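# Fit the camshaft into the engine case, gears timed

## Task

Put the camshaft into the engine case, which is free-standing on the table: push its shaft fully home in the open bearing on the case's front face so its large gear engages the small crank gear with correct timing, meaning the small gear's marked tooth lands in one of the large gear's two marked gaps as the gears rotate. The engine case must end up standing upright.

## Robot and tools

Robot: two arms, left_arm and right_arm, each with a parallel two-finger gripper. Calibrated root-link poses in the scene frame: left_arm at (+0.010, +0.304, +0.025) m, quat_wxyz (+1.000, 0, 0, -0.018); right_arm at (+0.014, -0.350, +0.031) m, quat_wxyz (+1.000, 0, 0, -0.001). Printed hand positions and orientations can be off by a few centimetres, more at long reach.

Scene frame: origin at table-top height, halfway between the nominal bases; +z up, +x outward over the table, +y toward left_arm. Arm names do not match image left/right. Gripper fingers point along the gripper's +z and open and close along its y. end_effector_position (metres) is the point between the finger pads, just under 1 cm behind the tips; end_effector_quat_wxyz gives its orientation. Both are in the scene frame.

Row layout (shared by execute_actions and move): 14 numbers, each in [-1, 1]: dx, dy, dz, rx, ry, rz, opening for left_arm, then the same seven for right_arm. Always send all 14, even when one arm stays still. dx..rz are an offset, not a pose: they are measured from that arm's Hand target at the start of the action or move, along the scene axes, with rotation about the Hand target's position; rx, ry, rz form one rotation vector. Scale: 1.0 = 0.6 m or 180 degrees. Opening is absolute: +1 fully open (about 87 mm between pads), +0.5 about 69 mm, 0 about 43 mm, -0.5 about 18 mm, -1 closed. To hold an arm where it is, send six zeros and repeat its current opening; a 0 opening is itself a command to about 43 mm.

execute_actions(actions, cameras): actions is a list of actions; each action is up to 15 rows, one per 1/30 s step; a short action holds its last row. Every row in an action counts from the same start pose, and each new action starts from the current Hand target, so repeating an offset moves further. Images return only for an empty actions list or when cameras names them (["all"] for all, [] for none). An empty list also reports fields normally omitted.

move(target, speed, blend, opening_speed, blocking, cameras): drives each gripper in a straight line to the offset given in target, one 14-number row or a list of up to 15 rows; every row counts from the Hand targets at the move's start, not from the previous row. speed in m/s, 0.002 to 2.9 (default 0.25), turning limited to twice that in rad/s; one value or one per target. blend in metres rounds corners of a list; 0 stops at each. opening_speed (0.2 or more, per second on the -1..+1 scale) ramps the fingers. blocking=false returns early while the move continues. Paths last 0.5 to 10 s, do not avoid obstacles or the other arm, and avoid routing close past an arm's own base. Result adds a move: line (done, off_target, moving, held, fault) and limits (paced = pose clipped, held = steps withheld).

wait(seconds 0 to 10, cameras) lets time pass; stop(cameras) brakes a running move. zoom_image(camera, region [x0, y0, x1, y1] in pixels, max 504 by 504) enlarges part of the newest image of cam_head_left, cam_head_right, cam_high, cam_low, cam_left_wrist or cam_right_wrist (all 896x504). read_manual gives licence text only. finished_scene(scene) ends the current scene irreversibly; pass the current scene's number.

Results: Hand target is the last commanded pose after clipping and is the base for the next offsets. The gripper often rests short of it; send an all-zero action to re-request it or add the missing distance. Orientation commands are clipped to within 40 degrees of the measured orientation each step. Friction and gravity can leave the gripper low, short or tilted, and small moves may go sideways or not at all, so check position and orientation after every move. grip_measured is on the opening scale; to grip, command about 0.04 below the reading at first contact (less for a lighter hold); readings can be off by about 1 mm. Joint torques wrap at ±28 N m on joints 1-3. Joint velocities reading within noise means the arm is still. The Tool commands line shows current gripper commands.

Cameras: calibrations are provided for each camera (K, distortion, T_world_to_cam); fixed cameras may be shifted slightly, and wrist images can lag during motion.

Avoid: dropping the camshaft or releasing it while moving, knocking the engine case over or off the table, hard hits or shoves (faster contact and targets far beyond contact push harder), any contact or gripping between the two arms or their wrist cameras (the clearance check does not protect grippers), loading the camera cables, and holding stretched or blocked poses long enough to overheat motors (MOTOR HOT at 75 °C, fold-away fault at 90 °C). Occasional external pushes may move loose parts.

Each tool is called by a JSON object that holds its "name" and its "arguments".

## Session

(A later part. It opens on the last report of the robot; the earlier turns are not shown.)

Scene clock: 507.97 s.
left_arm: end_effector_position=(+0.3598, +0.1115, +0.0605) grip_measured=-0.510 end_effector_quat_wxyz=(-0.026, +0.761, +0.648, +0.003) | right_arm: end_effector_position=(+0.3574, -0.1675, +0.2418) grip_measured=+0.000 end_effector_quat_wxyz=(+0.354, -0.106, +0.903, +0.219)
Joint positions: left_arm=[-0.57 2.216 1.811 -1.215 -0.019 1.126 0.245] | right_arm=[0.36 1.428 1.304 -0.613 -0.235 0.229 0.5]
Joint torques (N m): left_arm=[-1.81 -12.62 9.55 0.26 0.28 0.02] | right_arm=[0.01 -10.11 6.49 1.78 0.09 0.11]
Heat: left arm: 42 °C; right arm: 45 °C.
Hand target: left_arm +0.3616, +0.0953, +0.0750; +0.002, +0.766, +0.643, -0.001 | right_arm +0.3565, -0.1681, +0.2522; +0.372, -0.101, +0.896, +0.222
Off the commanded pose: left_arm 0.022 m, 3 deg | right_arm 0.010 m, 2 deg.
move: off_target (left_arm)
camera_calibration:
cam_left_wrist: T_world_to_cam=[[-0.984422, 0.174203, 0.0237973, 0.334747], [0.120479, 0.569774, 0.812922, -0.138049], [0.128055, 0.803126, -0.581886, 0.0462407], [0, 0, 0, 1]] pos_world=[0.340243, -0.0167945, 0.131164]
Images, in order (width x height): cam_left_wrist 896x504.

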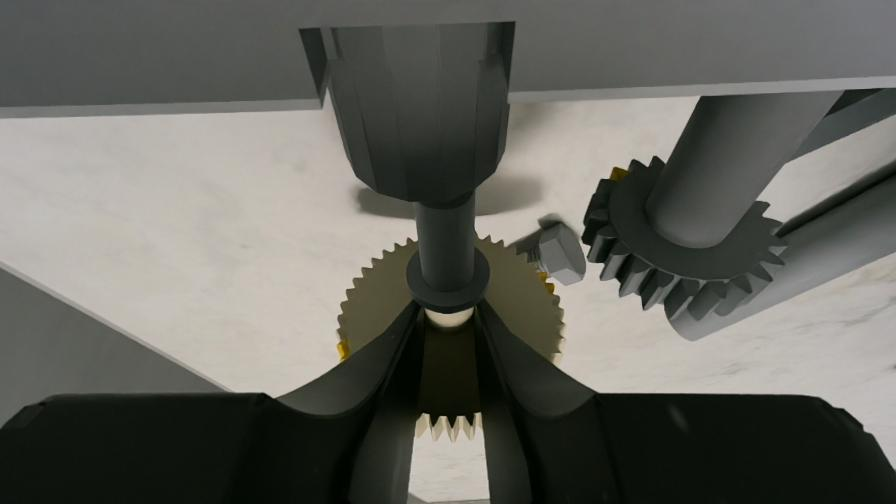

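{"name": "move", "arguments": {"target": [[0.005,0.052,0.006,0,0,0,-1,0,0,0,0,0,0,0],[0.005,0.052,0.012,0,0,0,-1,0,0,0,0,0,0,0]], "speed": 0.06, "cameras": ["cam_left_wrist"]}}

Scene clock: 512.70 s.
left_arm: end_effector_position=(+0.3625, +0.1293, +0.0658) grip_measured=-0.510 end_effector_quat_wxyz=(-0.021, +0.763, +0.646, -0.002) | right_arm: end_effector_position=(+0.3574, -0.1675, +0.2418) grip_measured=+0.000 end_effector_quat_wxyz=(+0.354, -0.106, +0.903, +0.219)
Joint positions: left_arm=[-0.526 2.172 1.764 -1.205 -0.009 1.176 0.245] | right_arm=[0.36 1.428 1.304 -0.613 -0.235 0.229 0.5]
Joint torques (N m): left_arm=[0.14 -14.17 6.9 0.26 0.18 0.16] | right_arm=[0.03 -10.03 6.54 1.78 0.09 0.1]
Heat: left arm: 43 °C; right arm: 45 °C.
Hand target: left_arm +0.3647, +0.1265, +0.0823; +0.002, +0.766, +0.643, -0.001 | right_arm +0.3565, -0.1681, +0.2522; +0.372, -0.101, +0.896, +0.222
Off the commanded pose: left_arm 0.017 m, 3 deg | right_arm 0.010 m, 2 deg.
move: off_target (left_arm)
camera_calibration:
cam_left_wrist: T_world_to_cam=[[-0.983331, 0.18039, 0.022799, 0.332986], [0.125179, 0.580699, 0.804437, -0.155407], [0.131873, 0.793881, -0.593601, 0.0353421], [0, 0, 0, 1]] pos_world=[0.342229, 0.00211967, 0.138402]
Images, in order (width x height): cam_left_wrist 896x504.

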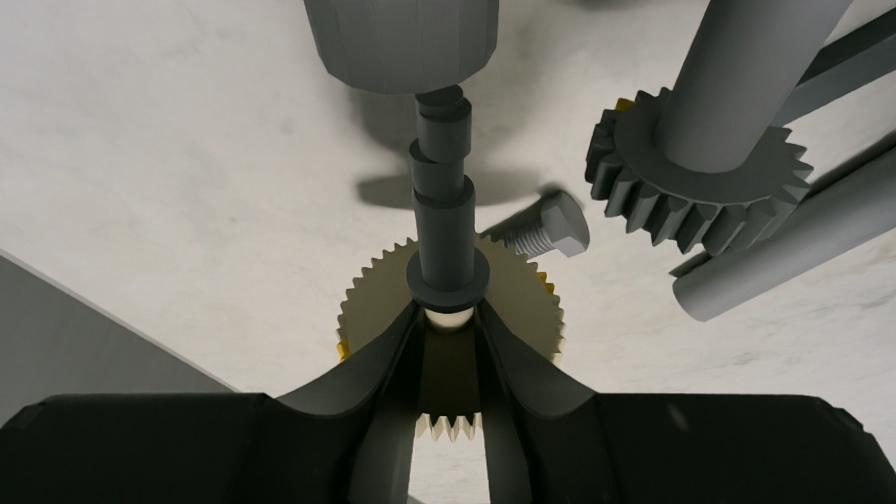

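{"name": "move", "arguments": {"target": [[-0.007,-0.045,0.003,0,0,0,-1,0,0,0,0,0,0,0]], "speed": 0.06, "cameras": ["cam_left_wrist"]}}

Scene clock: 516.87 s.
left_arm: end_effector_position=(+0.3572, +0.1122, +0.0766) grip_measured=-0.511 end_effector_quat_wxyz=(-0.016, +0.764, +0.646, +0.004) | right_arm: end_effector_position=(+0.3574, -0.1675, +0.2418) grip_measured=+0.000 end_effector_quat_wxyz=(+0.354, -0.106, +0.903, +0.219)
Joint positions: left_arm=[-0.571 2.172 1.807 -1.234 -0.017 1.132 0.245] | right_arm=[0.36 1.428 1.304 -0.613 -0.235 0.229 0.5]
Joint torques (N m): left_arm=[-1.09 -10.14 10.52 0.25 0.26 0] | right_arm=[0.03 -9.99 6.5 1.79 0.1 0.11]
Heat: left arm: 44 °C; right arm: 45 °C.
Hand target: left_arm +0.3604, +0.0995, +0.0840; +0.002, +0.766, +0.643, -0.001 | right_arm +0.3565, -0.1681, +0.2522; +0.372, -0.101, +0.896, +0.222
Off the commanded pose: left_arm 0.015 m, 2 deg | right_arm 0.010 m, 2 deg.
move: off_target (left_arm)
camera_calibration:
cam_left_wrist: T_world_to_cam=[[-0.983367, 0.181517, 0.00631307, 0.331806], [0.112295, 0.580302, 0.806622, -0.148942], [0.142752, 0.793915, -0.591034, 0.0518744], [0, 0, 0, 1]] pos_world=[0.335607, -0.0149809, 0.148705]
Images, in order (width x height): cam_left_wrist 896x504.

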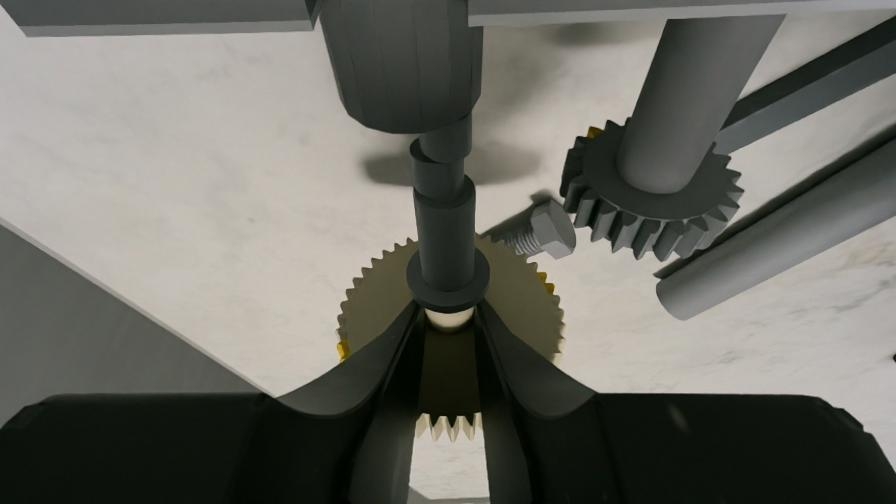

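{"name": "execute_actions", "arguments": {"actions": [[[0.0,0.02,-0.006,0,0,0,-1,0,0,0,0,0,0,0]],[[0.010,0.0,-0.005,0,0,0,-1,0,0,0,0,0,0,0]]], "cameras": ["cam_left_wrist"]}}

Scene clock: 529.63 s.
left_arm: end_effector_position=(+0.3599, +0.1140, +0.0745) grip_measured=-0.511 end_effector_quat_wxyz=(-0.013, +0.766, +0.643, +0.001) | right_arm: end_effector_position=(+0.3574, -0.1675, +0.2418) grip_measured=+0.000 end_effector_quat_wxyz=(+0.354, -0.106, +0.903, +0.219)
Joint positions: left_arm=[-0.561 2.172 1.801 -1.223 -0.01 1.148 0.245] | right_arm=[0.36 1.428 1.304 -0.613 -0.235 0.229 0.5]
Joint torques (N m): left_arm=[1.06 -10.4 8.17 0.43 0.2 0.15] | right_arm=[-0.01 -10.02 6.5 1.79 0.08 0.12]
Heat: left arm: 44 °C; right arm: 45 °C.
Hand target: left_arm +0.3665, +0.1115, +0.0775; +0.002, +0.766, +0.643, -0.001 | right_arm +0.3565, -0.1681, +0.2522; +0.372, -0.101, +0.896, +0.222
Off the commanded pose: left_arm 0.008 m, 2 deg | right_arm 0.010 m, 2 deg.
Step readings (end_effector_position of left_arm | right_arm):
0: (+0.3572, +0.1122, +0.0766) | (+0.3574, -0.1675, +0.2418)
1: (+0.3573, +0.1128, +0.0763) | (+0.3574, -0.1675, +0.2418)
2: (+0.3573, +0.1130, +0.0759) | (+0.3574, -0.1675, +0.2418)
4: (+0.3575, +0.1130, +0.0750) | (+0.3574, -0.1675, +0.2418)
8: (+0.3582, +0.1128, +0.0747) | (+0.3574, -0.1675, +0.2418)
15: (+0.3584, +0.1125, +0.0746) | (+0.3574, -0.1675, +0.2418)
16: (+0.3588, +0.1132, +0.0746) | (+0.3574, -0.1675, +0.2418)
17: (+0.3594, +0.1139, +0.0746) | (+0.3574, -0.1675, +0.2418)
19: (+0.3597, +0.1142, +0.0746) | (+0.3574, -0.1675, +0.2418)
23: (+0.3598, +0.1141, +0.0746) | (+0.3574, -0.1675, +0.2418)
30: (+0.3599, +0.1140, +0.0745) | (+0.3574, -0.1675, +0.2418)
camera_calibration:
cam_left_wrist: T_world_to_cam=[[-0.982137, 0.188101, 0.00495503, 0.333075], [0.116382, 0.586556, 0.801503, -0.150447], [0.147857, 0.787763, -0.59797, 0.0483218], [0, 0, 0, 1]] pos_world=[0.33749, -0.0124725, 0.147828]
Images, in order (width x height): cam_left_wrist 896x504.

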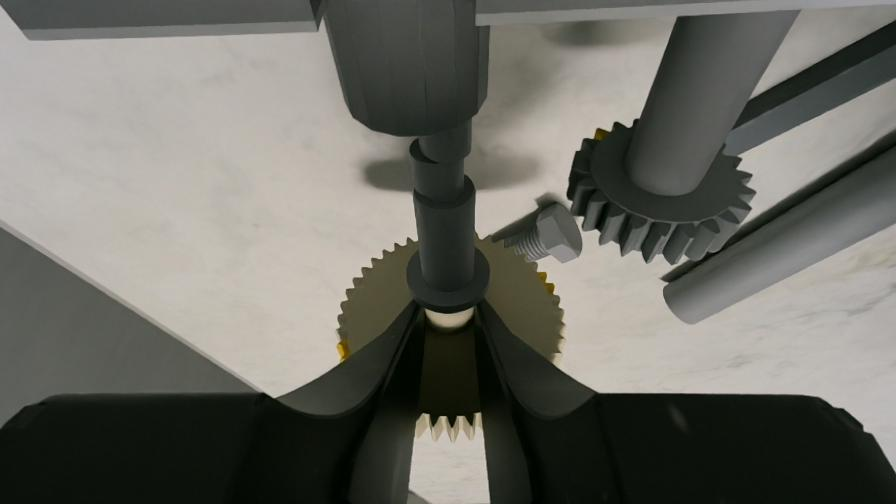

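{"name": "execute_actions", "arguments": {"actions": [[[0.004,0.0,-0.006,0,0,0,-1,0,0,0,0,0,0,0]],[[0.004,0.004,-0.006,0,0,0,-1,0,0,0,0,0,0,0]]], "cameras": ["cam_left_wrist"]}}

Scene clock: 533.87 s.
left_arm: end_effector_position=(+0.3664, +0.1160, +0.0718) grip_measured=-0.511 end_effector_quat_wxyz=(-0.006, +0.765, +0.644, +0.003) | right_arm: end_effector_position=(+0.3574, -0.1675, +0.2418) grip_measured=+0.000 end_effector_quat_wxyz=(+0.354, -0.106, +0.903, +0.219)
Joint positions: left_arm=[-0.548 2.178 1.801 -1.204 -0.009 1.159 0.245] | right_arm=[0.36 1.428 1.304 -0.613 -0.235 0.229 0.5]
Joint torques (N m): left_arm=[0.88 -9.68 7.8 0.46 0.18 0.2] | right_arm=[0.02 -10.06 6.5 1.76 0.09 0.12]
Heat: left arm: 44 °C; right arm: 45 °C.
Hand target: left_arm +0.3713, +0.1139, +0.0702; +0.002, +0.766, +0.643, -0.001 | right_arm +0.3565, -0.1681, +0.2522; +0.372, -0.101, +0.896, +0.222
Off the commanded pose: left_arm 0.005 m, 1 deg | right_arm 0.010 m, 2 deg.
Step readings (end_effector_position of left_arm | right_arm):
0: (+0.3599, +0.1140, +0.0745) | (+0.3574, -0.1675, +0.2418)
1: (+0.3603, +0.1144, +0.0745) | (+0.3574, -0.1675, +0.2418)
2: (+0.3607, +0.1145, +0.0745) | (+0.3574, -0.1675, +0.2418)
4: (+0.3614, +0.1144, +0.0744) | (+0.3574, -0.1675, +0.2418)
8: (+0.3624, +0.1147, +0.0744) | (+0.3574, -0.1675, +0.2418)
15: (+0.3625, +0.1146, +0.0743) | (+0.3574, -0.1675, +0.2418)
16: (+0.3633, +0.1154, +0.0740) | (+0.3574, -0.1675, +0.2418)
17: (+0.3641, +0.1159, +0.0737) | (+0.3574, -0.1675, +0.2418)
19: (+0.3652, +0.1162, +0.0729) | (+0.3574, -0.1675, +0.2418)
23: (+0.3659, +0.1163, +0.0718) | (+0.3574, -0.1675, +0.2418)
30: (+0.3663, +0.1161, +0.0718) | (+0.3574, -0.1675, +0.2418)
camera_calibration:
cam_left_wrist: T_world_to_cam=[[-0.982482, 0.186236, -0.00667786, 0.340277], [0.106954, 0.592852, 0.798177, -0.147304], [0.152608, 0.783481, -0.602386, 0.0431678], [0, 0, 0, 1]] pos_world=[0.343483, -0.00986349, 0.14585]
Images, in order (width x height): cam_left_wrist 896x504.

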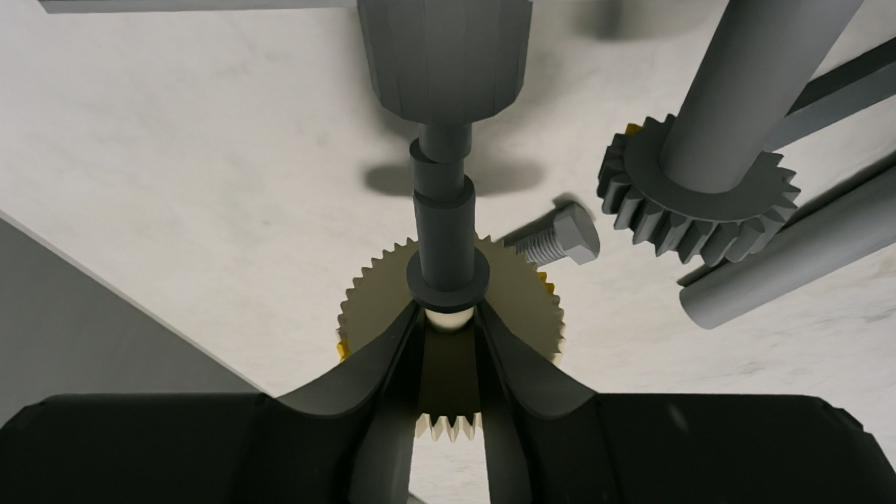

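{"name": "execute_actions", "arguments": {"actions": [[[-0.006,-0.01,-0.004,0,0,0,-1,0,0,0,0,0,0,0]],[[-0.004,-0.012,-0.001,0,0,0,-1,0,0,0,0,0,0,0]]], "cameras": ["cam_left_wrist"]}}

Scene clock: 537.57 s.
left_arm: end_effector_position=(+0.3635, +0.1107, +0.0673) grip_measured=-0.511 end_effector_quat_wxyz=(-0.010, +0.764, +0.645, +0.004) | right_arm: end_effector_position=(+0.3574, -0.1675, +0.2418) grip_measured=+0.000 end_effector_quat_wxyz=(+0.354, -0.106, +0.903, +0.219)
Joint positions: left_arm=[-0.564 2.19 1.801 -1.198 -0.013 1.141 0.245] | right_arm=[0.36 1.428 1.304 -0.613 -0.235 0.229 0.5]
Joint torques (N m): left_arm=[-0.95 -9.77 8.43 0.42 0.22 -0.01] | right_arm=[0.01 -10.02 6.58 1.78 0.09 0.11]
Heat: left arm: 44 °C; right arm: 45 °C.
Hand target: left_arm +0.3652, +0.1007, +0.0672; +0.002, +0.766, +0.643, -0.001 | right_arm +0.3565, -0.1681, +0.2522; +0.372, -0.101, +0.896, +0.222
Off the commanded pose: left_arm 0.010 m, 1 deg | right_arm 0.010 m, 2 deg.
Step readings (end_effector_position of left_arm | right_arm):
0: (+0.3664, +0.1160, +0.0718) | (+0.3574, -0.1675, +0.2418)
1: (+0.3663, +0.1157, +0.0718) | (+0.3574, -0.1675, +0.2418)
2: (+0.3665, +0.1155, +0.0718) | (+0.3574, -0.1675, +0.2418)
4: (+0.3670, +0.1152, +0.0717) | (+0.3574, -0.1675, +0.2418)
8: (+0.3674, +0.1149, +0.0717) | (+0.3574, -0.1675, +0.2418)
15: (+0.3677, +0.1147, +0.0717) | (+0.3574, -0.1675, +0.2418)
16: (+0.3669, +0.1137, +0.0712) | (+0.3574, -0.1675, +0.2418)
17: (+0.3664, +0.1130, +0.0708) | (+0.3574, -0.1675, +0.2418)
19: (+0.3646, +0.1107, +0.0689) | (+0.3574, -0.1675, +0.2418)
23: (+0.3636, +0.1107, +0.0673) | (+0.3574, -0.1675, +0.2418)
30: (+0.3635, +0.1107, +0.0673) | (+0.3574, -0.1675, +0.2418)
camera_calibration:
cam_left_wrist: T_world_to_cam=[[-0.983055, 0.183292, -0.00269852, 0.338664], [0.107447, 0.588075, 0.801638, -0.140182], [0.14852, 0.787764, -0.597804, 0.0457409], [0, 0, 0, 1]] pos_world=[0.341194, -0.0156702, 0.140633]
Images, in order (width x height): cam_left_wrist 896x504.

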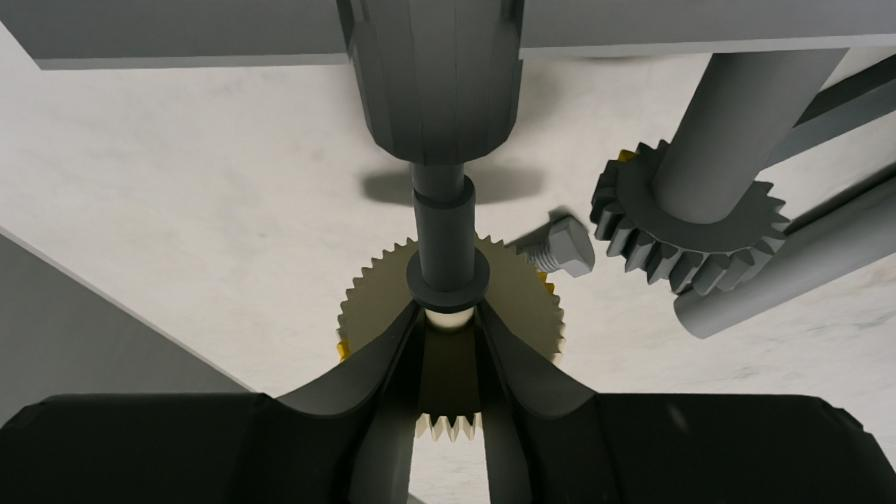

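{"name": "execute_actions", "arguments": {"actions": [[[-0.004,-0.015,0,0,0,0,-1,0,0,0,0,0,0,0]],[[-0.004,-0.015,0.001,0,0,0,-1,0,0,0,0,0,0,0]]], "cameras": ["cam_left_wrist"]}}

Scene clock: 543.30 s.
left_arm: end_effector_position=(+0.3596, +0.1105, +0.0656) grip_measured=-0.511 end_effector_quat_wxyz=(-0.028, +0.758, +0.652, +0.019) | right_arm: end_effector_position=(+0.3574, -0.1675, +0.2418) grip_measured=+0.000 end_effector_quat_wxyz=(+0.354, -0.106, +0.903, +0.219)
Joint positions: left_arm=[-0.584 2.212 1.82 -1.224 -0.05 1.1 0.245] | right_arm=[0.36 1.428 1.304 -0.613 -0.235 0.229 0.5]
Joint torques (N m): left_arm=[-2.86 -9.74 10.62 0.46 0.55 0.03] | right_arm=[0.02 -10.02 6.54 1.78 0.09 0.1]
Heat: left arm: 45 °C; right arm: 45 °C.
Hand target: left_arm +0.3604, +0.0827, +0.0678; +0.002, +0.766, +0.643, -0.001 | right_arm +0.3565, -0.1681, +0.2522; +0.372, -0.101, +0.896, +0.222
Off the commanded pose: left_arm 0.028 m, 4 deg | right_arm 0.010 m, 2 deg.
Step readings (end_effector_position of left_arm | right_arm):
0: (+0.3635, +0.1107, +0.0673) | (+0.3574, -0.1675, +0.2418)
1: (+0.3631, +0.1106, +0.0669) | (+0.3574, -0.1675, +0.2418)
2: (+0.3627, +0.1104, +0.0665) | (+0.3574, -0.1675, +0.2418)
4: (+0.3619, +0.1107, +0.0653) | (+0.3574, -0.1675, +0.2418)
8: (+0.3608, +0.1110, +0.0638) | (+0.3574, -0.1675, +0.2418)
15: (+0.3606, +0.1110, +0.0638) | (+0.3574, -0.1675, +0.2418)
16: (+0.3604, +0.1104, +0.0639) | (+0.3574, -0.1675, +0.2418)
17: (+0.3603, +0.1102, +0.0643) | (+0.3574, -0.1675, +0.2418)
19: (+0.3601, +0.1103, +0.0650) | (+0.3574, -0.1675, +0.2418)
23: (+0.3599, +0.1104, +0.0656) | (+0.3574, -0.1675, +0.2418)
30: (+0.3596, +0.1105, +0.0656) | (+0.3574, -0.1675, +0.2418)
camera_calibration:
cam_left_wrist: T_world_to_cam=[[-0.986366, 0.164464, 0.0058194, 0.337583], [0.0968359, 0.551452, 0.828567, -0.132065], [0.13306, 0.817834, -0.55986, 0.0452707], [0, 0, 0, 1]] pos_world=[0.339746, -0.0197166, 0.132805]
Images, in order (width x height): cam_left_wrist 896x504.

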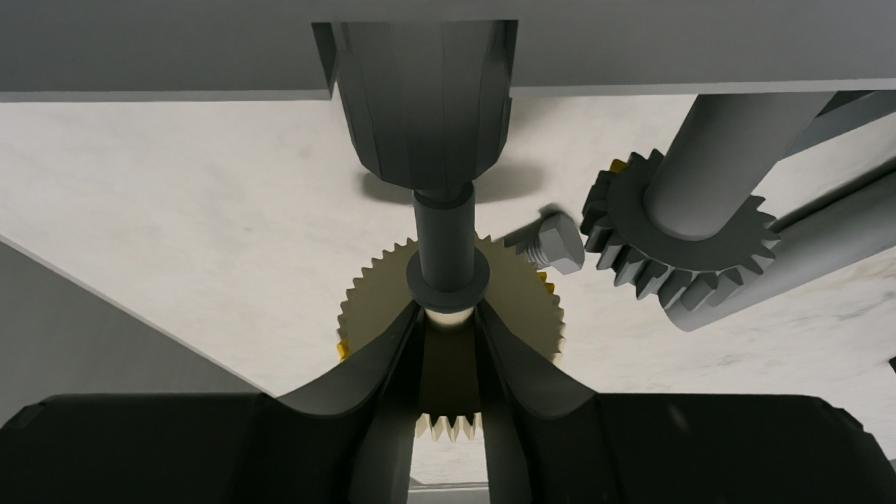

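{"name": "execute_actions", "arguments": {"actions": [[[0.003,0.035,0.002,-0.015,0,0,-1,0,0,0,0,0,0,0]],[[0.003,0.0,0.005,-0.01,0,0,-1,0,0,0,0,0,0,0]]], "cameras": ["cam_left_wrist"]}}

Scene clock: 553.50 s.
left_arm: end_effector_position=(+0.3568, +0.1104, +0.0541) grip_measured=-0.511 end_effector_quat_wxyz=(-0.008, +0.764, +0.644, -0.026) | right_arm: end_effector_position=(+0.3574, -0.1675, +0.2418) grip_measured=+0.000 end_effector_quat_wxyz=(+0.354, -0.106, +0.903, +0.219)
Joint positions: left_arm=[-0.549 2.189 1.753 -1.165 0.045 1.157 0.244] | right_arm=[0.36 1.428 1.304 -0.613 -0.235 0.229 0.5]
Joint torques (N m): left_arm=[0.72 -14.97 6.46 0.56 0.32 0.13] | right_arm=[0.02 -10.03 6.5 1.78 0.08 0.12]
Motor temperatures (°C): left_arm=[20 46 39 24 22 22 24] | right_arm=[22 45 32 31 19 22 19]
Heat: left arm: 46 °C; right arm: 45 °C.
Hand target: left_arm +0.3641, +0.1037, +0.0721; +0.032, +0.765, +0.642, -0.026 | right_arm +0.3565, -0.1681, +0.2522; +0.372, -0.101, +0.896, +0.222
Off the commanded pose: left_arm 0.020 m, 5 deg | right_arm 0.010 m, 2 deg.
Step readings (end_effector_position of left_arm | right_arm):
0: (+0.3596, +0.1105, +0.0656) | (+0.3574, -0.1675, +0.2418)
1: (+0.3602, +0.1127, +0.0647) | (+0.3574, -0.1675, +0.2418)
2: (+0.3599, +0.1139, +0.0632) | (+0.3574, -0.1675, +0.2418)
4: (+0.3572, +0.1134, +0.0597) | (+0.3574, -0.1675, +0.2418)
8: (+0.3576, +0.1124, +0.0558) | (+0.3574, -0.1675, +0.2418)
15: (+0.3580, +0.1110, +0.0546) | (+0.3574, -0.1675, +0.2418)
16: (+0.3584, +0.1111, +0.0547) | (+0.3574, -0.1675, +0.2418)
17: (+0.3586, +0.1117, +0.0548) | (+0.3574, -0.1675, +0.2418)
19: (+0.3576, +0.1116, +0.0550) | (+0.3574, -0.1675, +0.2418)
23: (+0.3567, +0.1104, +0.0543) | (+0.3574, -0.1675, +0.2418)
30: (+0.3568, +0.1104, +0.0541) | (+0.3574, -0.1675, +0.2418)
camera_calibration:
cam_left_wrist: T_world_to_cam=[[-0.982331, 0.184445, 0.0317026, 0.329831], [0.14133, 0.62006, 0.771719, -0.142678], [0.122682, 0.762565, -0.635172, 0.0531831], [0, 0, 0, 1]] pos_world=[0.337643, -0.0129222, 0.133431]
Images, in order (width x height): cam_left_wrist 896x504.

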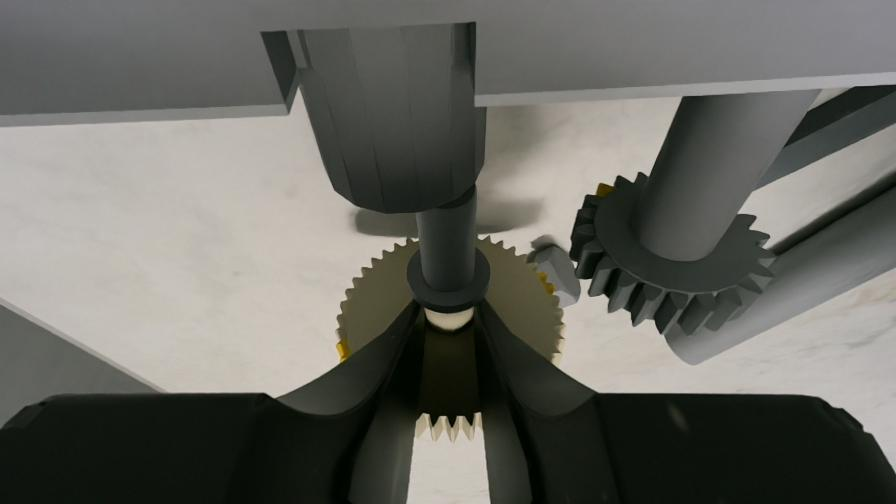

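{"name": "move", "arguments": {"target": [[0.0,0.03,0.01,0.015,0,0,-1,0,0,0,0,0,0,0],[0.01,0.03,0.02,0.015,0,0,-1,0,0,0,0,0,0,0]], "speed": 0.08}}

{"name": "execute_actions", "arguments": {"actions": [[[0.003,-0.005,-0.008,0,0,0,-1,0,0,0,0,0,0,0]],[[0.00,-0.005,-0.008,0,0,0,-1,0,0,0,0,0,0,0]]], "cameras": ["cam_left_wrist"]}}

Scene clock: 560.83 s.
left_arm: end_effector_position=(+0.3605, +0.1204, +0.0665) grip_measured=-0.511 end_effector_quat_wxyz=(-0.003, +0.765, +0.644, -0.024) | right_arm: end_effector_position=(+0.3574, -0.1675, +0.2418) grip_measured=+0.000 end_effector_quat_wxyz=(+0.354, -0.106, +0.903, +0.219)
Joint positions: left_arm=[-0.524 2.159 1.756 -1.188 0.045 1.184 0.244] | right_arm=[0.36 1.428 1.304 -0.613 -0.235 0.229 0.5]
Joint torques (N m): left_arm=[0.99 -12.12 10.15 0.11 -0.02 0.18] | right_arm=[-0.02 -10.03 6.48 1.79 0.09 0.11]
Heat: left arm: 48 °C; right arm: 45 °C.
Hand target: left_arm +0.3700, +0.1217, +0.0839; +0.014, +0.766, +0.643, -0.011 | right_arm +0.3565, -0.1681, +0.2522; +0.372, -0.101, +0.896, +0.222
Off the commanded pose: left_arm 0.020 m, 2 deg | right_arm 0.010 m, 2 deg.
move: off_target (left_arm)

Scene clock: 562.03 s.
left_arm: end_effector_position=(+0.3605, +0.1204, +0.0665) grip_measured=-0.511 end_effector_quat_wxyz=(-0.003, +0.765, +0.644, -0.024) | right_arm: end_effector_position=(+0.3574, -0.1675, +0.2418) grip_measured=+0.000 end_effector_quat_wxyz=(+0.354, -0.106, +0.903, +0.219)
Joint positions: left_arm=[-0.524 2.159 1.756 -1.188 0.045 1.184 0.244] | right_arm=[0.36 1.428 1.304 -0.613 -0.235 0.229 0.5]
Joint torques (N m): left_arm=[0.02 -10.02 10.3 0.36 -0.03 0.06] | right_arm=[0.02 -10.03 6.48 1.78 0.08 0.11]
Heat: left arm: 48 °C; right arm: 45 °C.
Hand target: left_arm +0.3718, +0.1157, +0.0743; +0.014, +0.766, +0.643, -0.011 | right_arm +0.3565, -0.1681, +0.2522; +0.372, -0.101, +0.896, +0.222
Off the commanded pose: left_arm 0.015 m, 2 deg | right_arm 0.010 m, 2 deg.
Step readings (end_effector_position of left_arm | right_arm):
0: (+0.3605, +0.1204, +0.0665) | (+0.3574, -0.1675, +0.2418)
1: (+0.3605, +0.1204, +0.0665) | (+0.3574, -0.1675, +0.2418)
2: (+0.3605, +0.1204, +0.0665) | (+0.3574, -0.1675, +0.2418)
4: (+0.3605, +0.1204, +0.0665) | (+0.3574, -0.1675, +0.2418)
8: (+0.3605, +0.1204, +0.0665) | (+0.3574, -0.1675, +0.2418)
15: (+0.3605, +0.1204, +0.0665) | (+0.3574, -0.1675, +0.2418)
16: (+0.3605, +0.1204, +0.0665) | (+0.3574, -0.1675, +0.2418)
17: (+0.3605, +0.1204, +0.0665) | (+0.3574, -0.1675, +0.2418)
19: (+0.3605, +0.1204, +0.0665) | (+0.3574, -0.1675, +0.2418)
23: (+0.3605, +0.1204, +0.0665) | (+0.3574, -0.1675, +0.2418)
30: (+0.3605, +0.1204, +0.0665) | (+0.3574, -0.1675, +0.2418)
camera_calibration:
cam_left_wrist: T_world_to_cam=[[-0.982291, 0.186068, 0.0219863, 0.331631], [0.135559, 0.624781, 0.768943, -0.157174], [0.129339, 0.758306, -0.638939, 0.0513091], [0, 0, 0, 1]] pos_world=[0.340428, -0.00241458, 0.14635]
Images, in order (width x height): cam_left_wrist 896x504.

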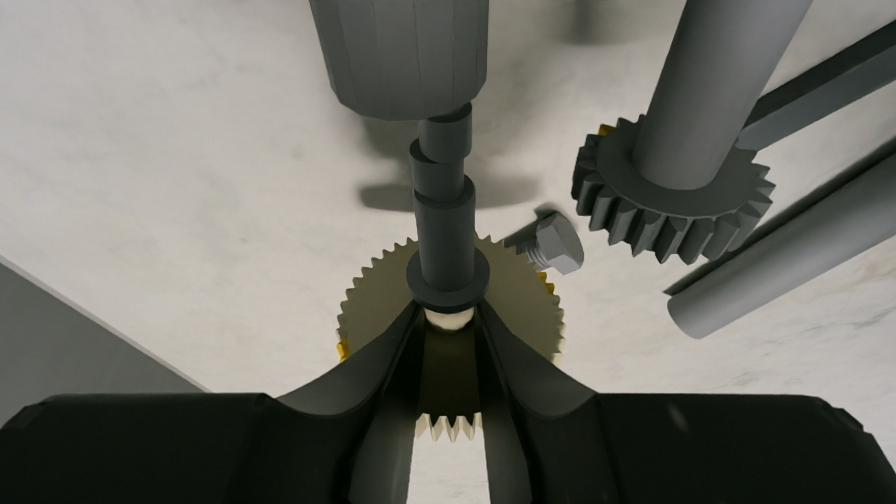

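{"name": "execute_actions", "arguments": {"actions": [[[0.006,-0.003,0.003,0,0,0,-1,0,0,0,0,0,0,0]],[[0.006,-0.003,0.003,0,0,0,-1,0,0,0,0,0,0,0]]], "cameras": ["cam_left_wrist"]}}

Scene clock: 566.13 s.
left_arm: end_effector_position=(+0.3727, +0.1127, +0.0723) grip_measured=-0.511 end_effector_quat_wxyz=(+0.011, +0.765, +0.643, -0.020) | right_arm: end_effector_position=(+0.3574, -0.1675, +0.2418) grip_measured=+0.000 end_effector_quat_wxyz=(+0.354, -0.106, +0.903, +0.219)
Joint positions: left_arm=[-0.524 2.186 1.824 -1.2 0.045 1.184 0.244] | right_arm=[0.36 1.428 1.304 -0.613 -0.235 0.229 0.5]
Joint torques (N m): left_arm=[0.23 -9.77 10.29 0.2 -0.02 0.09] | right_arm=[0.03 -10.04 6.53 1.77 0.11 0.11]
Heat: left arm: 47 °C; right arm: 45 °C.
Hand target: left_arm +0.3790, +0.1121, +0.0780; +0.014, +0.766, +0.643, -0.011 | right_arm +0.3565, -0.1681, +0.2522; +0.372, -0.101, +0.896, +0.222
Off the commanded pose: left_arm 0.009 m, 1 deg | right_arm 0.010 m, 2 deg.
Step readings (end_effector_position of left_arm | right_arm):
0: (+0.3605, +0.1204, +0.0665) | (+0.3574, -0.1675, +0.2418)
1: (+0.3613, +0.1199, +0.0672) | (+0.3574, -0.1675, +0.2418)
2: (+0.3625, +0.1191, +0.0676) | (+0.3574, -0.1675, +0.2418)
4: (+0.3657, +0.1171, +0.0695) | (+0.3574, -0.1675, +0.2418)
8: (+0.3677, +0.1158, +0.0715) | (+0.3574, -0.1675, +0.2418)
15: (+0.3677, +0.1158, +0.0715) | (+0.3574, -0.1675, +0.2418)
16: (+0.3682, +0.1155, +0.0717) | (+0.3574, -0.1675, +0.2418)
17: (+0.3691, +0.1150, +0.0719) | (+0.3574, -0.1675, +0.2418)
19: (+0.3717, +0.1134, +0.0722) | (+0.3574, -0.1675, +0.2418)
23: (+0.3728, +0.1127, +0.0725) | (+0.3574, -0.1675, +0.2418)
30: (+0.3727, +0.1127, +0.0723) | (+0.3574, -0.1675, +0.2418)
camera_calibration:
cam_left_wrist: T_world_to_cam=[[-0.98251, 0.186143, -0.00496353, 0.346963], [0.116749, 0.636557, 0.762342, -0.152437], [0.145064, 0.748429, -0.647156, 0.0551089], [0, 0, 0, 1]] pos_world=[0.350697, -0.008795, 0.153595]
Images, in order (width x height): cam_left_wrist 896x504.

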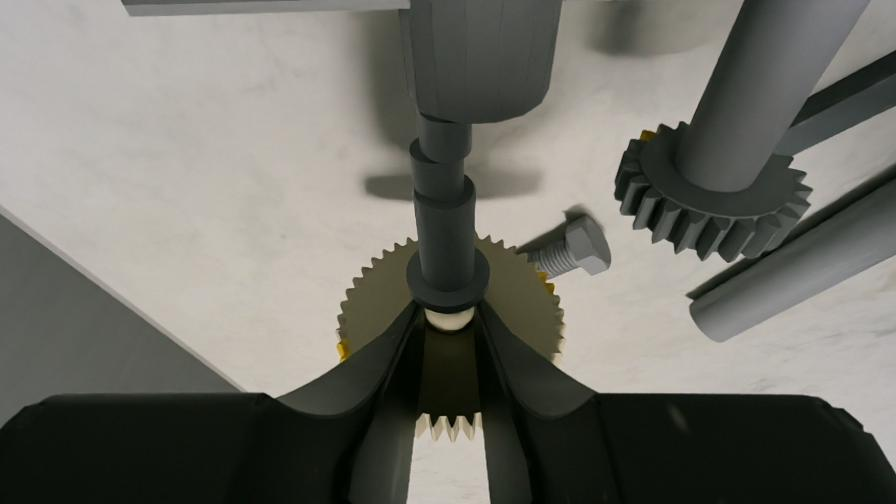

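{"name": "execute_actions", "arguments": {"actions": [[[-0.011,0.0,0.0,0.006,0,0,-1,0,0,0,0,0,0,0]],[[-0.007,-0.002,0.0,0.002,0,0,-1,0,0,0,0,0,0,0]]], "cameras": ["cam_left_wrist"]}}

Scene clock: 570.90 s.
left_arm: end_effector_position=(+0.3709, +0.1106, +0.0731) grip_measured=-0.511 end_effector_quat_wxyz=(+0.007, +0.765, +0.644, -0.010) | right_arm: end_effector_position=(+0.3574, -0.1675, +0.2418) grip_measured=+0.000 end_effector_quat_wxyz=(+0.354, -0.106, +0.903, +0.219)
Joint positions: left_arm=[-0.54 2.186 1.824 -1.201 0.022 1.166 0.244] | right_arm=[0.36 1.428 1.304 -0.613 -0.235 0.229 0.5]
Joint torques (N m): left_arm=[-0.65 -11.4 6.95 0.22 -0.03 0.02] | right_arm=[-0.02 -10.03 6.46 1.77 0.1 0.09]
Heat: left arm: 47 °C; right arm: 45 °C.
Hand target: left_arm +0.3683, +0.1110, +0.0780; +0.004, +0.766, +0.643, -0.003 | right_arm +0.3565, -0.1681, +0.2522; +0.372, -0.101, +0.896, +0.222
Off the commanded pose: left_arm 0.006 m, 1 deg | right_arm 0.010 m, 2 deg.
Step readings (end_effector_position of left_arm | right_arm):
0: (+0.3727, +0.1127, +0.0723) | (+0.3574, -0.1675, +0.2418)
1: (+0.3724, +0.1121, +0.0724) | (+0.3574, -0.1675, +0.2418)
2: (+0.3720, +0.1115, +0.0724) | (+0.3574, -0.1675, +0.2418)
4: (+0.3721, +0.1116, +0.0725) | (+0.3574, -0.1675, +0.2418)
8: (+0.3719, +0.1114, +0.0726) | (+0.3574, -0.1675, +0.2418)
15: (+0.3719, +0.1116, +0.0727) | (+0.3574, -0.1675, +0.2418)
16: (+0.3714, +0.1108, +0.0727) | (+0.3574, -0.1675, +0.2418)
17: (+0.3713, +0.1107, +0.0728) | (+0.3574, -0.1675, +0.2418)
19: (+0.3710, +0.1104, +0.0729) | (+0.3574, -0.1675, +0.2418)
23: (+0.3709, +0.1106, +0.0731) | (+0.3574, -0.1675, +0.2418)
30: (+0.3709, +0.1106, +0.0731) | (+0.3574, -0.1675, +0.2418)
camera_calibration:
cam_left_wrist: T_world_to_cam=[[-0.982871, 0.183939, -0.011463, 0.346366], [0.10732, 0.621803, 0.775786, -0.147239], [0.149825, 0.761267, -0.630892, 0.0530204], [0, 0, 0, 1]] pos_world=[0.34829, -0.0125194, 0.151646]
Images, in order (width x height): cam_left_wrist 896x504.

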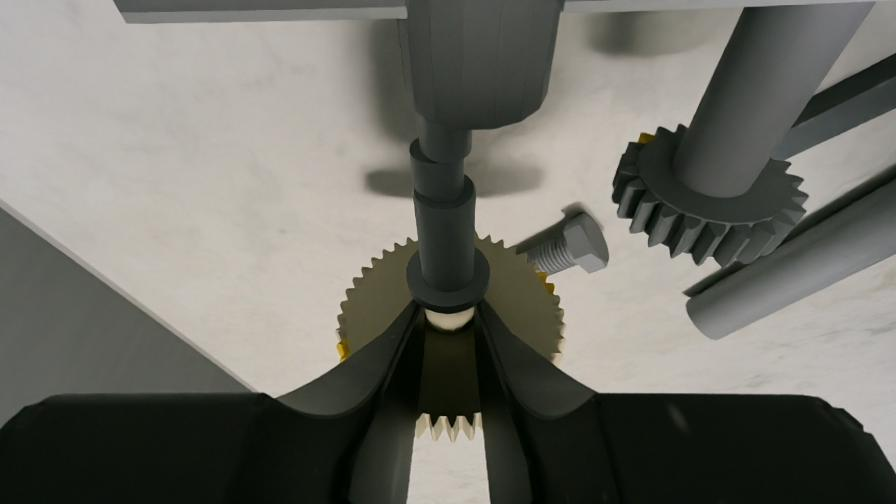

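{"name": "execute_actions", "arguments": {"actions": [[[-0.009,0.006,-0.004,0.002,0,0,-1,0,0,0,0,0,0,0]],[[-0.005,0.002,-0.002,0,0,0,-1,0,0,0,0,0,0,0]]], "cameras": ["cam_left_wrist"]}}

Scene clock: 574.23 s.
left_arm: end_effector_position=(+0.3572, +0.1170, +0.0604) grip_measured=-0.511 end_effector_quat_wxyz=(-0.016, +0.765, +0.644, -0.016) | right_arm: end_effector_position=(+0.3574, -0.1675, +0.2418) grip_measured=+0.000 end_effector_quat_wxyz=(+0.354, -0.106, +0.903, +0.219)
Joint positions: left_arm=[-0.545 2.181 1.761 -1.191 0.022 1.162 0.244] | right_arm=[0.36 1.428 1.304 -0.613 -0.235 0.229 0.5]
Joint torques (N m): left_arm=[-0.57 -13.83 6.19 0.37 -0.07 0.01] | right_arm=[-0.01 -10.06 6.52 1.79 0.08 0.09]
Heat: left arm: 48 °C; right arm: 45 °C.
Hand target: left_arm +0.3599, +0.1157, +0.0744; +0.002, +0.766, +0.643, -0.001 | right_arm +0.3565, -0.1681, +0.2522; +0.372, -0.101, +0.896, +0.222
Off the commanded pose: left_arm 0.014 m, 3 deg | right_arm 0.010 m, 2 deg.
Step readings (end_effector_position of left_arm | right_arm):
0: (+0.3709, +0.1106, +0.0731) | (+0.3574, -0.1675, +0.2418)
1: (+0.3696, +0.1115, +0.0717) | (+0.3574, -0.1675, +0.2418)
2: (+0.3684, +0.1121, +0.0702) | (+0.3574, -0.1675, +0.2418)
4: (+0.3643, +0.1139, +0.0666) | (+0.3574, -0.1675, +0.2418)
8: (+0.3619, +0.1145, +0.0647) | (+0.3574, -0.1675, +0.2418)
15: (+0.3616, +0.1141, +0.0647) | (+0.3574, -0.1675, +0.2418)
16: (+0.3612, +0.1144, +0.0641) | (+0.3574, -0.1675, +0.2418)
17: (+0.3605, +0.1148, +0.0634) | (+0.3574, -0.1675, +0.2418)
19: (+0.3584, +0.1162, +0.0615) | (+0.3574, -0.1675, +0.2418)
23: (+0.3572, +0.1170, +0.0604) | (+0.3574, -0.1675, +0.2418)
30: (+0.3572, +0.1170, +0.0604) | (+0.3574, -0.1675, +0.2418)
camera_calibration:
cam_left_wrist: T_world_to_cam=[[-0.982269, 0.184773, 0.0317232, 0.32872], [0.138535, 0.601366, 0.786872, -0.1494], [0.126315, 0.777315, -0.616301, 0.0479296], [0, 0, 0, 1]] pos_world=[0.337535, -0.00815098, 0.13667]
Images, in order (width x height): cam_left_wrist 896x504.

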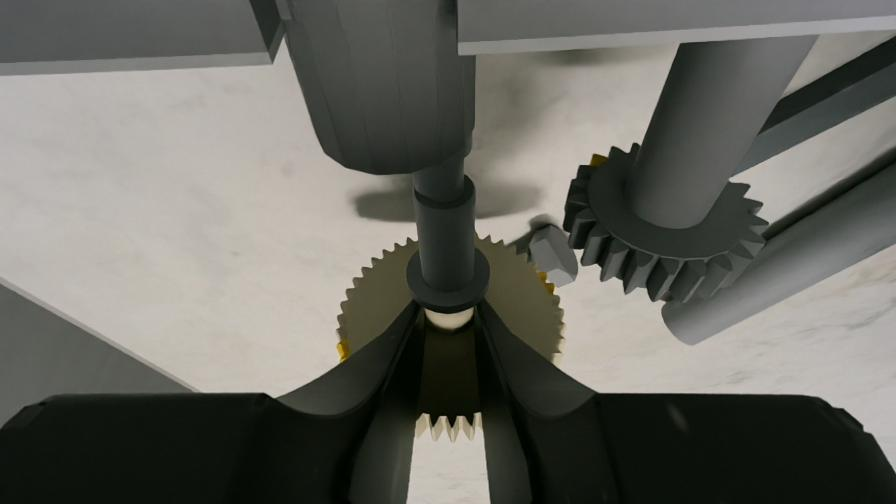

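{"name": "execute_actions", "arguments": {"actions": [[[0.006,0.0,0.008,0,0,0,-1,0,0,0,0,0,0,0]],[[0.002,0,0.003,0,0,0,-1,0,0,0,0,0,0,0]]]}}

{"name": "execute_actions", "arguments": {"actions": [[[0.002,0.0,0.003,0,0,0,-1,0,0,0,0,0,0,0]]], "cameras": ["cam_left_wrist"]}}

Scene clock: 580.90 s.
left_arm: end_effector_position=(+0.3563, +0.1176, +0.0605) grip_measured=-0.511 end_effector_quat_wxyz=(-0.018, +0.765, +0.644, -0.017) | right_arm: end_effector_position=(+0.3574, -0.1675, +0.2418) grip_measured=+0.000 end_effector_quat_wxyz=(+0.354, -0.106, +0.903, +0.219)
Joint positions: left_arm=[-0.545 2.181 1.761 -1.195 0.022 1.162 0.244] | right_arm=[0.36 1.428 1.304 -0.613 -0.235 0.229 0.5]
Joint torques (N m): left_arm=[0.02 -12.92 10.07 0.07 -0.06 0.09] | right_arm=[0.01 -10.03 6.5 1.79 0.08 0.11]
Heat: left arm: 49 °C; right arm: 45 °C.
Hand target: left_arm +0.3646, +0.1157, +0.0810; +0.001, +0.766, +0.643, -0.001 | right_arm +0.3565, -0.1681, +0.2522; +0.372, -0.101, +0.896, +0.222
Off the commanded pose: left_arm 0.022 m, 3 deg | right_arm 0.010 m, 2 deg.
Step readings (end_effector_position of left_arm | right_arm):
0: (+0.3572, +0.1170, +0.0604) | (+0.3574, -0.1675, +0.2418)
1: (+0.3572, +0.1170, +0.0604) | (+0.3574, -0.1675, +0.2418)
2: (+0.3572, +0.1170, +0.0604) | (+0.3574, -0.1675, +0.2418)
4: (+0.3572, +0.1170, +0.0604) | (+0.3574, -0.1675, +0.2418)
8: (+0.3572, +0.1170, +0.0604) | (+0.3574, -0.1675, +0.2418)
15: (+0.3572, +0.1170, +0.0604) | (+0.3574, -0.1675, +0.2418)
16: (+0.3571, +0.1170, +0.0604) | (+0.3574, -0.1675, +0.2418)
17: (+0.3570, +0.1171, +0.0605) | (+0.3574, -0.1675, +0.2418)
19: (+0.3567, +0.1173, +0.0605) | (+0.3574, -0.1675, +0.2418)
23: (+0.3564, +0.1175, +0.0605) | (+0.3574, -0.1675, +0.2418)
30: (+0.3564, +0.1175, +0.0605) | (+0.3574, -0.1675, +0.2418)

Scene clock: 581.60 s.
left_arm: end_effector_position=(+0.3576, +0.1167, +0.0637) grip_measured=-0.511 end_effector_quat_wxyz=(-0.016, +0.765, +0.644, -0.016) | right_arm: end_effector_position=(+0.3574, -0.1675, +0.2418) grip_measured=+0.000 end_effector_quat_wxyz=(+0.354, -0.106, +0.903, +0.219)
Joint positions: left_arm=[-0.545 2.181 1.775 -1.204 0.022 1.162 0.244] | right_arm=[0.36 1.428 1.304 -0.613 -0.235 0.229 0.5]
Joint torques (N m): left_arm=[0.2 -12.59 10.03 0.1 -0.07 0.11] | right_arm=[0.03 -10.07 6.53 1.79 0.09 0.11]
Heat: left arm: 49 °C; right arm: 45 °C.
Hand target: left_arm +0.3659, +0.1157, +0.0828; +0.002, +0.766, +0.643, -0.001 | right_arm +0.3565, -0.1681, +0.2522; +0.372, -0.101, +0.896, +0.222
Off the commanded pose: left_arm 0.021 m, 3 deg | right_arm 0.010 m, 2 deg.
Step readings (end_effector_position of left_arm | right_arm):
0: (+0.3563, +0.1176, +0.0605) | (+0.3574, -0.1675, +0.2418)
1: (+0.3563, +0.1175, +0.0609) | (+0.3574, -0.1675, +0.2418)
2: (+0.3564, +0.1175, +0.0614) | (+0.3574, -0.1675, +0.2418)
4: (+0.3572, +0.1170, +0.0627) | (+0.3574, -0.1675, +0.2418)
8: (+0.3582, +0.1163, +0.0637) | (+0.3574, -0.1675, +0.2418)
15: (+0.3577, +0.1166, +0.0637) | (+0.3574, -0.1675, +0.2418)
camera_calibration:
cam_left_wrist: T_world_to_cam=[[-0.982269, 0.184773, 0.0317232, 0.329162], [0.138535, 0.601366, 0.786872, -0.151886], [0.126315, 0.777315, -0.616301, 0.0501335], [0, 0, 0, 1]] pos_world=[0.338035, -0.00845098, 0.13997]
Images, in order (width x height): cam_left_wrist 896x504.

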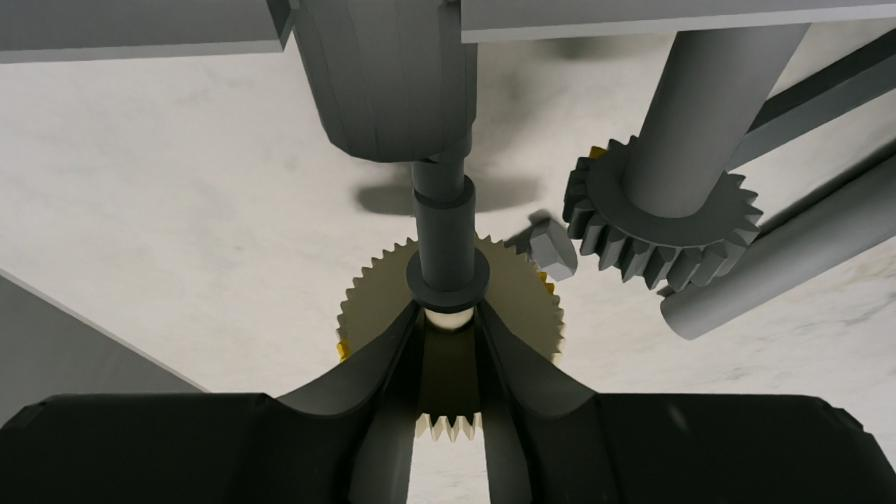

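{"name": "execute_actions", "arguments": {"actions": [[[0.004,0.002,0.005,-0.005,0,0,-1,0,0,0,0,0,0,0]],[[0.004,0.002,0.005,0,0,0,-1,0,0,0,0,0,0,0]]], "cameras": ["cam_left_wrist"]}}

Scene clock: 605.60 s.
left_arm: end_effector_position=(+0.3626, +0.1183, +0.0703) grip_measured=-0.511 end_effector_quat_wxyz=(-0.011, +0.765, +0.644, -0.015) | right_arm: end_effector_position=(+0.3574, -0.1675, +0.2418) grip_measured=+0.000 end_effector_quat_wxyz=(+0.354, -0.106, +0.903, +0.219)
Joint positions: left_arm=[-0.535 2.181 1.802 -1.222 0.022 1.172 0.244] | right_arm=[0.36 1.428 1.304 -0.613 -0.235 0.229 0.5]
Joint torques (N m): left_arm=[0.8 -12.6 9.98 0.1 0.05 0.16] | right_arm=[0.01 -10.04 6.48 1.78 0.09 0.11]
Heat: left arm: 50 °C; right arm: 45 °C.
Hand target: left_arm +0.3706, +0.1181, +0.0887; +0.008, +0.766, +0.643, -0.006 | right_arm +0.3565, -0.1681, +0.2522; +0.372, -0.101, +0.896, +0.222
Off the commanded pose: left_arm 0.020 m, 2 deg | right_arm 0.010 m, 2 deg.
Step readings (end_effector_position of left_arm | right_arm):
0: (+0.3576, +0.1167, +0.0637) | (+0.3574, -0.1675, +0.2418)
1: (+0.3577, +0.1169, +0.0638) | (+0.3574, -0.1675, +0.2418)
2: (+0.3577, +0.1170, +0.0638) | (+0.3574, -0.1675, +0.2418)
4: (+0.3579, +0.1178, +0.0638) | (+0.3574, -0.1675, +0.2418)
8: (+0.3581, +0.1184, +0.0638) | (+0.3574, -0.1675, +0.2418)
15: (+0.3583, +0.1189, +0.0638) | (+0.3574, -0.1675, +0.2418)
16: (+0.3587, +0.1191, +0.0646) | (+0.3574, -0.1675, +0.2418)
17: (+0.3592, +0.1195, +0.0655) | (+0.3574, -0.1675, +0.2418)
19: (+0.3612, +0.1188, +0.0681) | (+0.3574, -0.1675, +0.2418)
23: (+0.3635, +0.1177, +0.0702) | (+0.3574, -0.1675, +0.2418)
30: (+0.3628, +0.1182, +0.0702) | (+0.3574, -0.1675, +0.2418)
camera_calibration:
cam_left_wrist: T_world_to_cam=[[-0.982394, 0.185329, 0.0235447, 0.334032], [0.133012, 0.605378, 0.784745, -0.156978], [0.131182, 0.774061, -0.619371, 0.0511201], [0, 0, 0, 1]] pos_world=[0.342325, -0.00644498, 0.146985]
Images, in order (width x height): cam_left_wrist 896x504.

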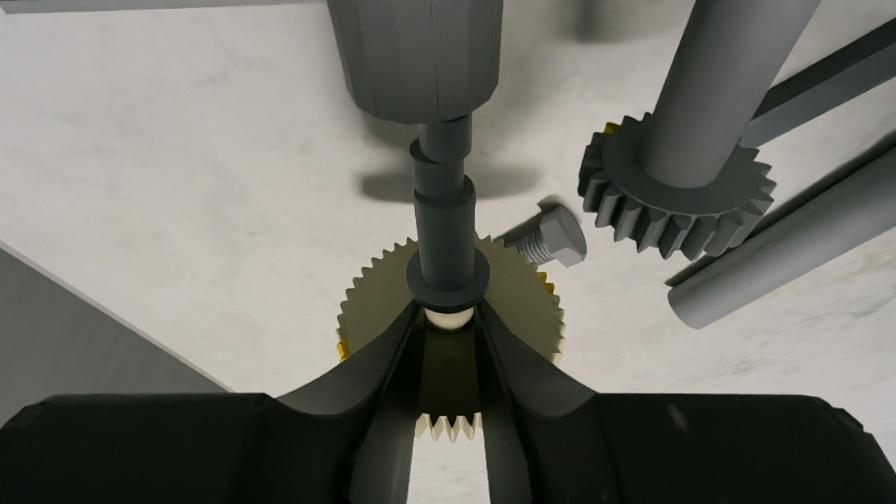

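{"name": "execute_actions", "arguments": {"actions": [[[0.005,0,0.002,-0.011,-0.03,0,-1,0,0,0,0,0,0,0]],[[0.004,-0.003,0.002,-0.005,-0.028,0,-1,0,0,0,0,0,0,0]]], "cameras": ["cam_left_wrist","cam_low"]}}

{"name": "zoom_image", "arguments": {"camera": "cam_low", "region": [400, 140, 680, 320]}}

Scene clock: 613.27 s.
left_arm: end_effector_position=(+0.3722, +0.1177, +0.0774) grip_measured=-0.511 end_effector_quat_wxyz=(+0.065, +0.764, +0.641, +0.030) | right_arm: end_effector_position=(+0.3574, -0.1675, +0.2418) grip_measured=+0.000 end_effector_quat_wxyz=(+0.354, -0.106, +0.903, +0.219)
Joint positions: left_arm=[-0.542 2.037 1.604 -0.996 -0.02 1.17 0.244] | right_arm=[0.36 1.428 1.304 -0.613 -0.235 0.229 0.5]
Joint torques (N m): left_arm=[-0.38 -12.98 6.19 0.8 -0.1 0.04] | right_arm=[0.01 -10.06 6.54 1.79 0.09 0.11]
Motor temperatures (°C): left_arm=[20 51 41 24 22 22 24] | right_arm=[22 45 32 31 19 22 19]
Heat: left arm: 51 °C; right arm: 45 °C.
Hand target: left_arm +0.3760, +0.1163, +0.0911; +0.085, +0.763, +0.639, +0.048 | right_arm +0.3565, -0.1681, +0.2522; +0.372, -0.101, +0.896, +0.222
Off the commanded pose: left_arm 0.014 m, 3 deg | right_arm 0.010 m, 2 deg.
Step readings (end_effector_position of left_arm | right_arm):
0: (+0.3625, +0.1184, +0.0703) | (+0.3574, -0.1675, +0.2418)
1: (+0.3625, +0.1186, +0.0700) | (+0.3574, -0.1675, +0.2418)
2: (+0.3621, +0.1190, +0.0694) | (+0.3574, -0.1675, +0.2418)
4: (+0.3593, +0.1213, +0.0720) | (+0.3574, -0.1675, +0.2418)
8: (+0.3630, +0.1193, +0.0782) | (+0.3574, -0.1675, +0.2418)
15: (+0.3681, +0.1162, +0.0789) | (+0.3574, -0.1675, +0.2418)
16: (+0.3680, +0.1164, +0.0778) | (+0.3574, -0.1675, +0.2418)
17: (+0.3677, +0.1169, +0.0766) | (+0.3574, -0.1675, +0.2418)
19: (+0.3633, +0.1206, +0.0758) | (+0.3574, -0.1675, +0.2418)
23: (+0.3649, +0.1212, +0.0764) | (+0.3574, -0.1675, +0.2418)
30: (+0.3711, +0.1182, +0.0773) | (+0.3574, -0.1675, +0.2418)
camera_calibration:
cam_left_wrist: T_world_to_cam=[[-0.971163, 0.184101, -0.15149, 0.352945], [0.00473087, 0.650156, 0.759786, -0.119096], [0.238369, 0.737159, -0.632278, 0.0202463], [0, 0, 0, 1]] pos_world=[0.338505, -0.00247131, 0.156756]
Images, in order (width x height): cam_low 896x504, cam_left_wrist 896x504.

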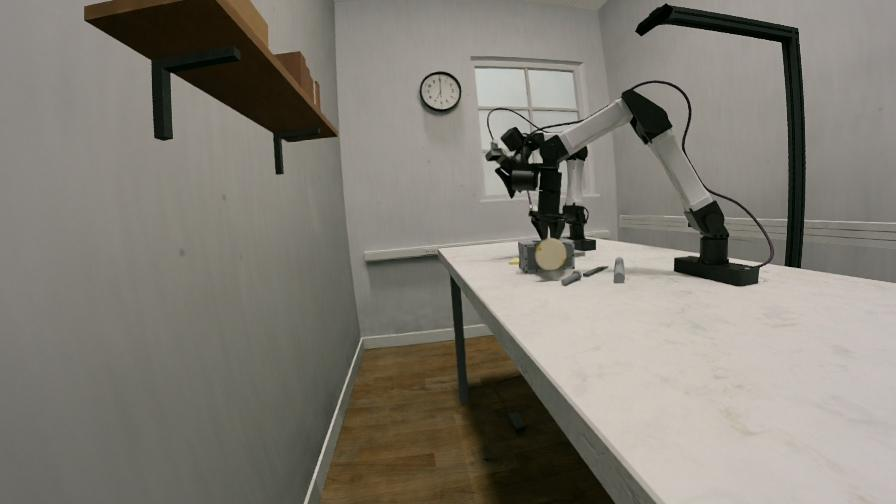

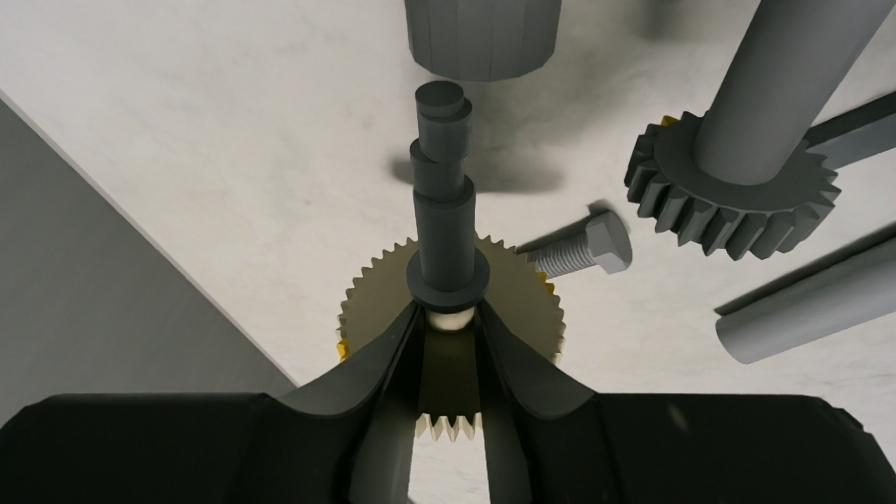

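Scaled by 1.800.

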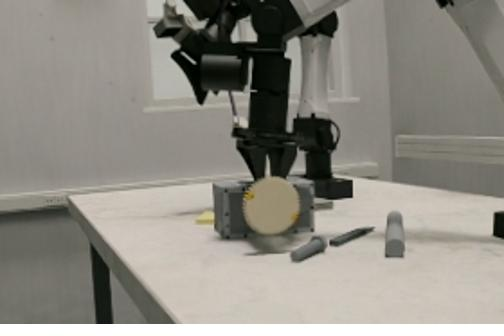

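{"name": "execute_actions", "arguments": {"actions": [[[-0.006,0,-0.006,0,0,0,-1,0,0,0,0,0,0,0]],[[-0.005,0,-0.004,0,0,0,-1,0,0,0,0,0,0,0]]], "cameras": ["cam_left_wrist"]}}

Scene clock: 618.87 s.
left_arm: end_effector_position=(+0.3649, +0.1182, +0.0705) grip_measured=-0.511 end_effector_quat_wxyz=(+0.063, +0.765, +0.641, +0.030) | right_arm: end_effector_position=(+0.3574, -0.1675, +0.2418) grip_measured=+0.000 end_effector_quat_wxyz=(+0.354, -0.106, +0.903, +0.219)
Joint positions: left_arm=[-0.552 2.022 1.553 -0.964 -0.023 1.162 0.244] | right_arm=[0.36 1.428 1.304 -0.613 -0.235 0.229 0.5]
Joint torques (N m): left_arm=[-0.53 -12.98 6.39 0.82 -0.11 0.02] | right_arm=[-0.06 -10.07 6.48 1.79 0.09 0.11]
Heat: left arm: 52 °C; right arm: 45 °C.
Hand target: left_arm +0.3694, +0.1163, +0.0852; +0.085, +0.763, +0.639, +0.048 | right_arm +0.3565, -0.1681, +0.2522; +0.372, -0.101, +0.896, +0.222
Off the commanded pose: left_arm 0.016 m, 3 deg | right_arm 0.010 m, 2 deg.
Step readings (end_effector_position of left_arm | right_arm):
0: (+0.3723, +0.1177, +0.0774) | (+0.3574, -0.1675, +0.2418)
1: (+0.3720, +0.1177, +0.0769) | (+0.3574, -0.1675, +0.2418)
2: (+0.3713, +0.1179, +0.0762) | (+0.3574, -0.1675, +0.2418)
4: (+0.3685, +0.1186, +0.0744) | (+0.3574, -0.1675, +0.2418)
8: (+0.3667, +0.1190, +0.0727) | (+0.3574, -0.1675, +0.2418)
15: (+0.3675, +0.1178, +0.0728) | (+0.3574, -0.1675, +0.2418)
16: (+0.3672, +0.1177, +0.0725) | (+0.3574, -0.1675, +0.2418)
17: (+0.3667, +0.1176, +0.0721) | (+0.3574, -0.1675, +0.2418)
19: (+0.3649, +0.1182, +0.0712) | (+0.3574, -0.1675, +0.2418)
23: (+0.3641, +0.1186, +0.0704) | (+0.3574, -0.1675, +0.2418)
30: (+0.3648, +0.1183, +0.0704) | (+0.3574, -0.1675, +0.2418)
camera_calibration:
cam_left_wrist: T_world_to_cam=[[-0.971307, 0.185429, -0.148924, 0.344474], [0.00698044, 0.64814, 0.761489, -0.114783], [0.237726, 0.7386, -0.630838, 0.017188], [0, 0, 0, 1]] pos_world=[0.331305, -0.00217489, 0.149549]
Images, in order (width x height): cam_left_wrist 896x504.

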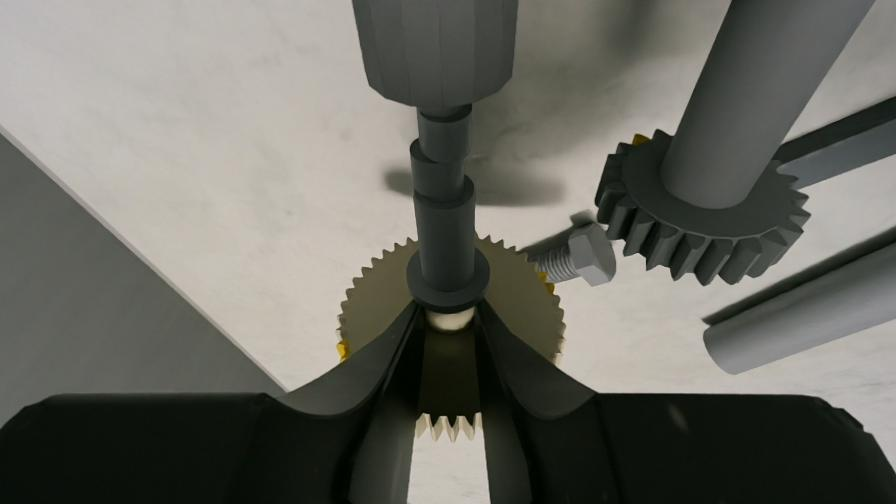

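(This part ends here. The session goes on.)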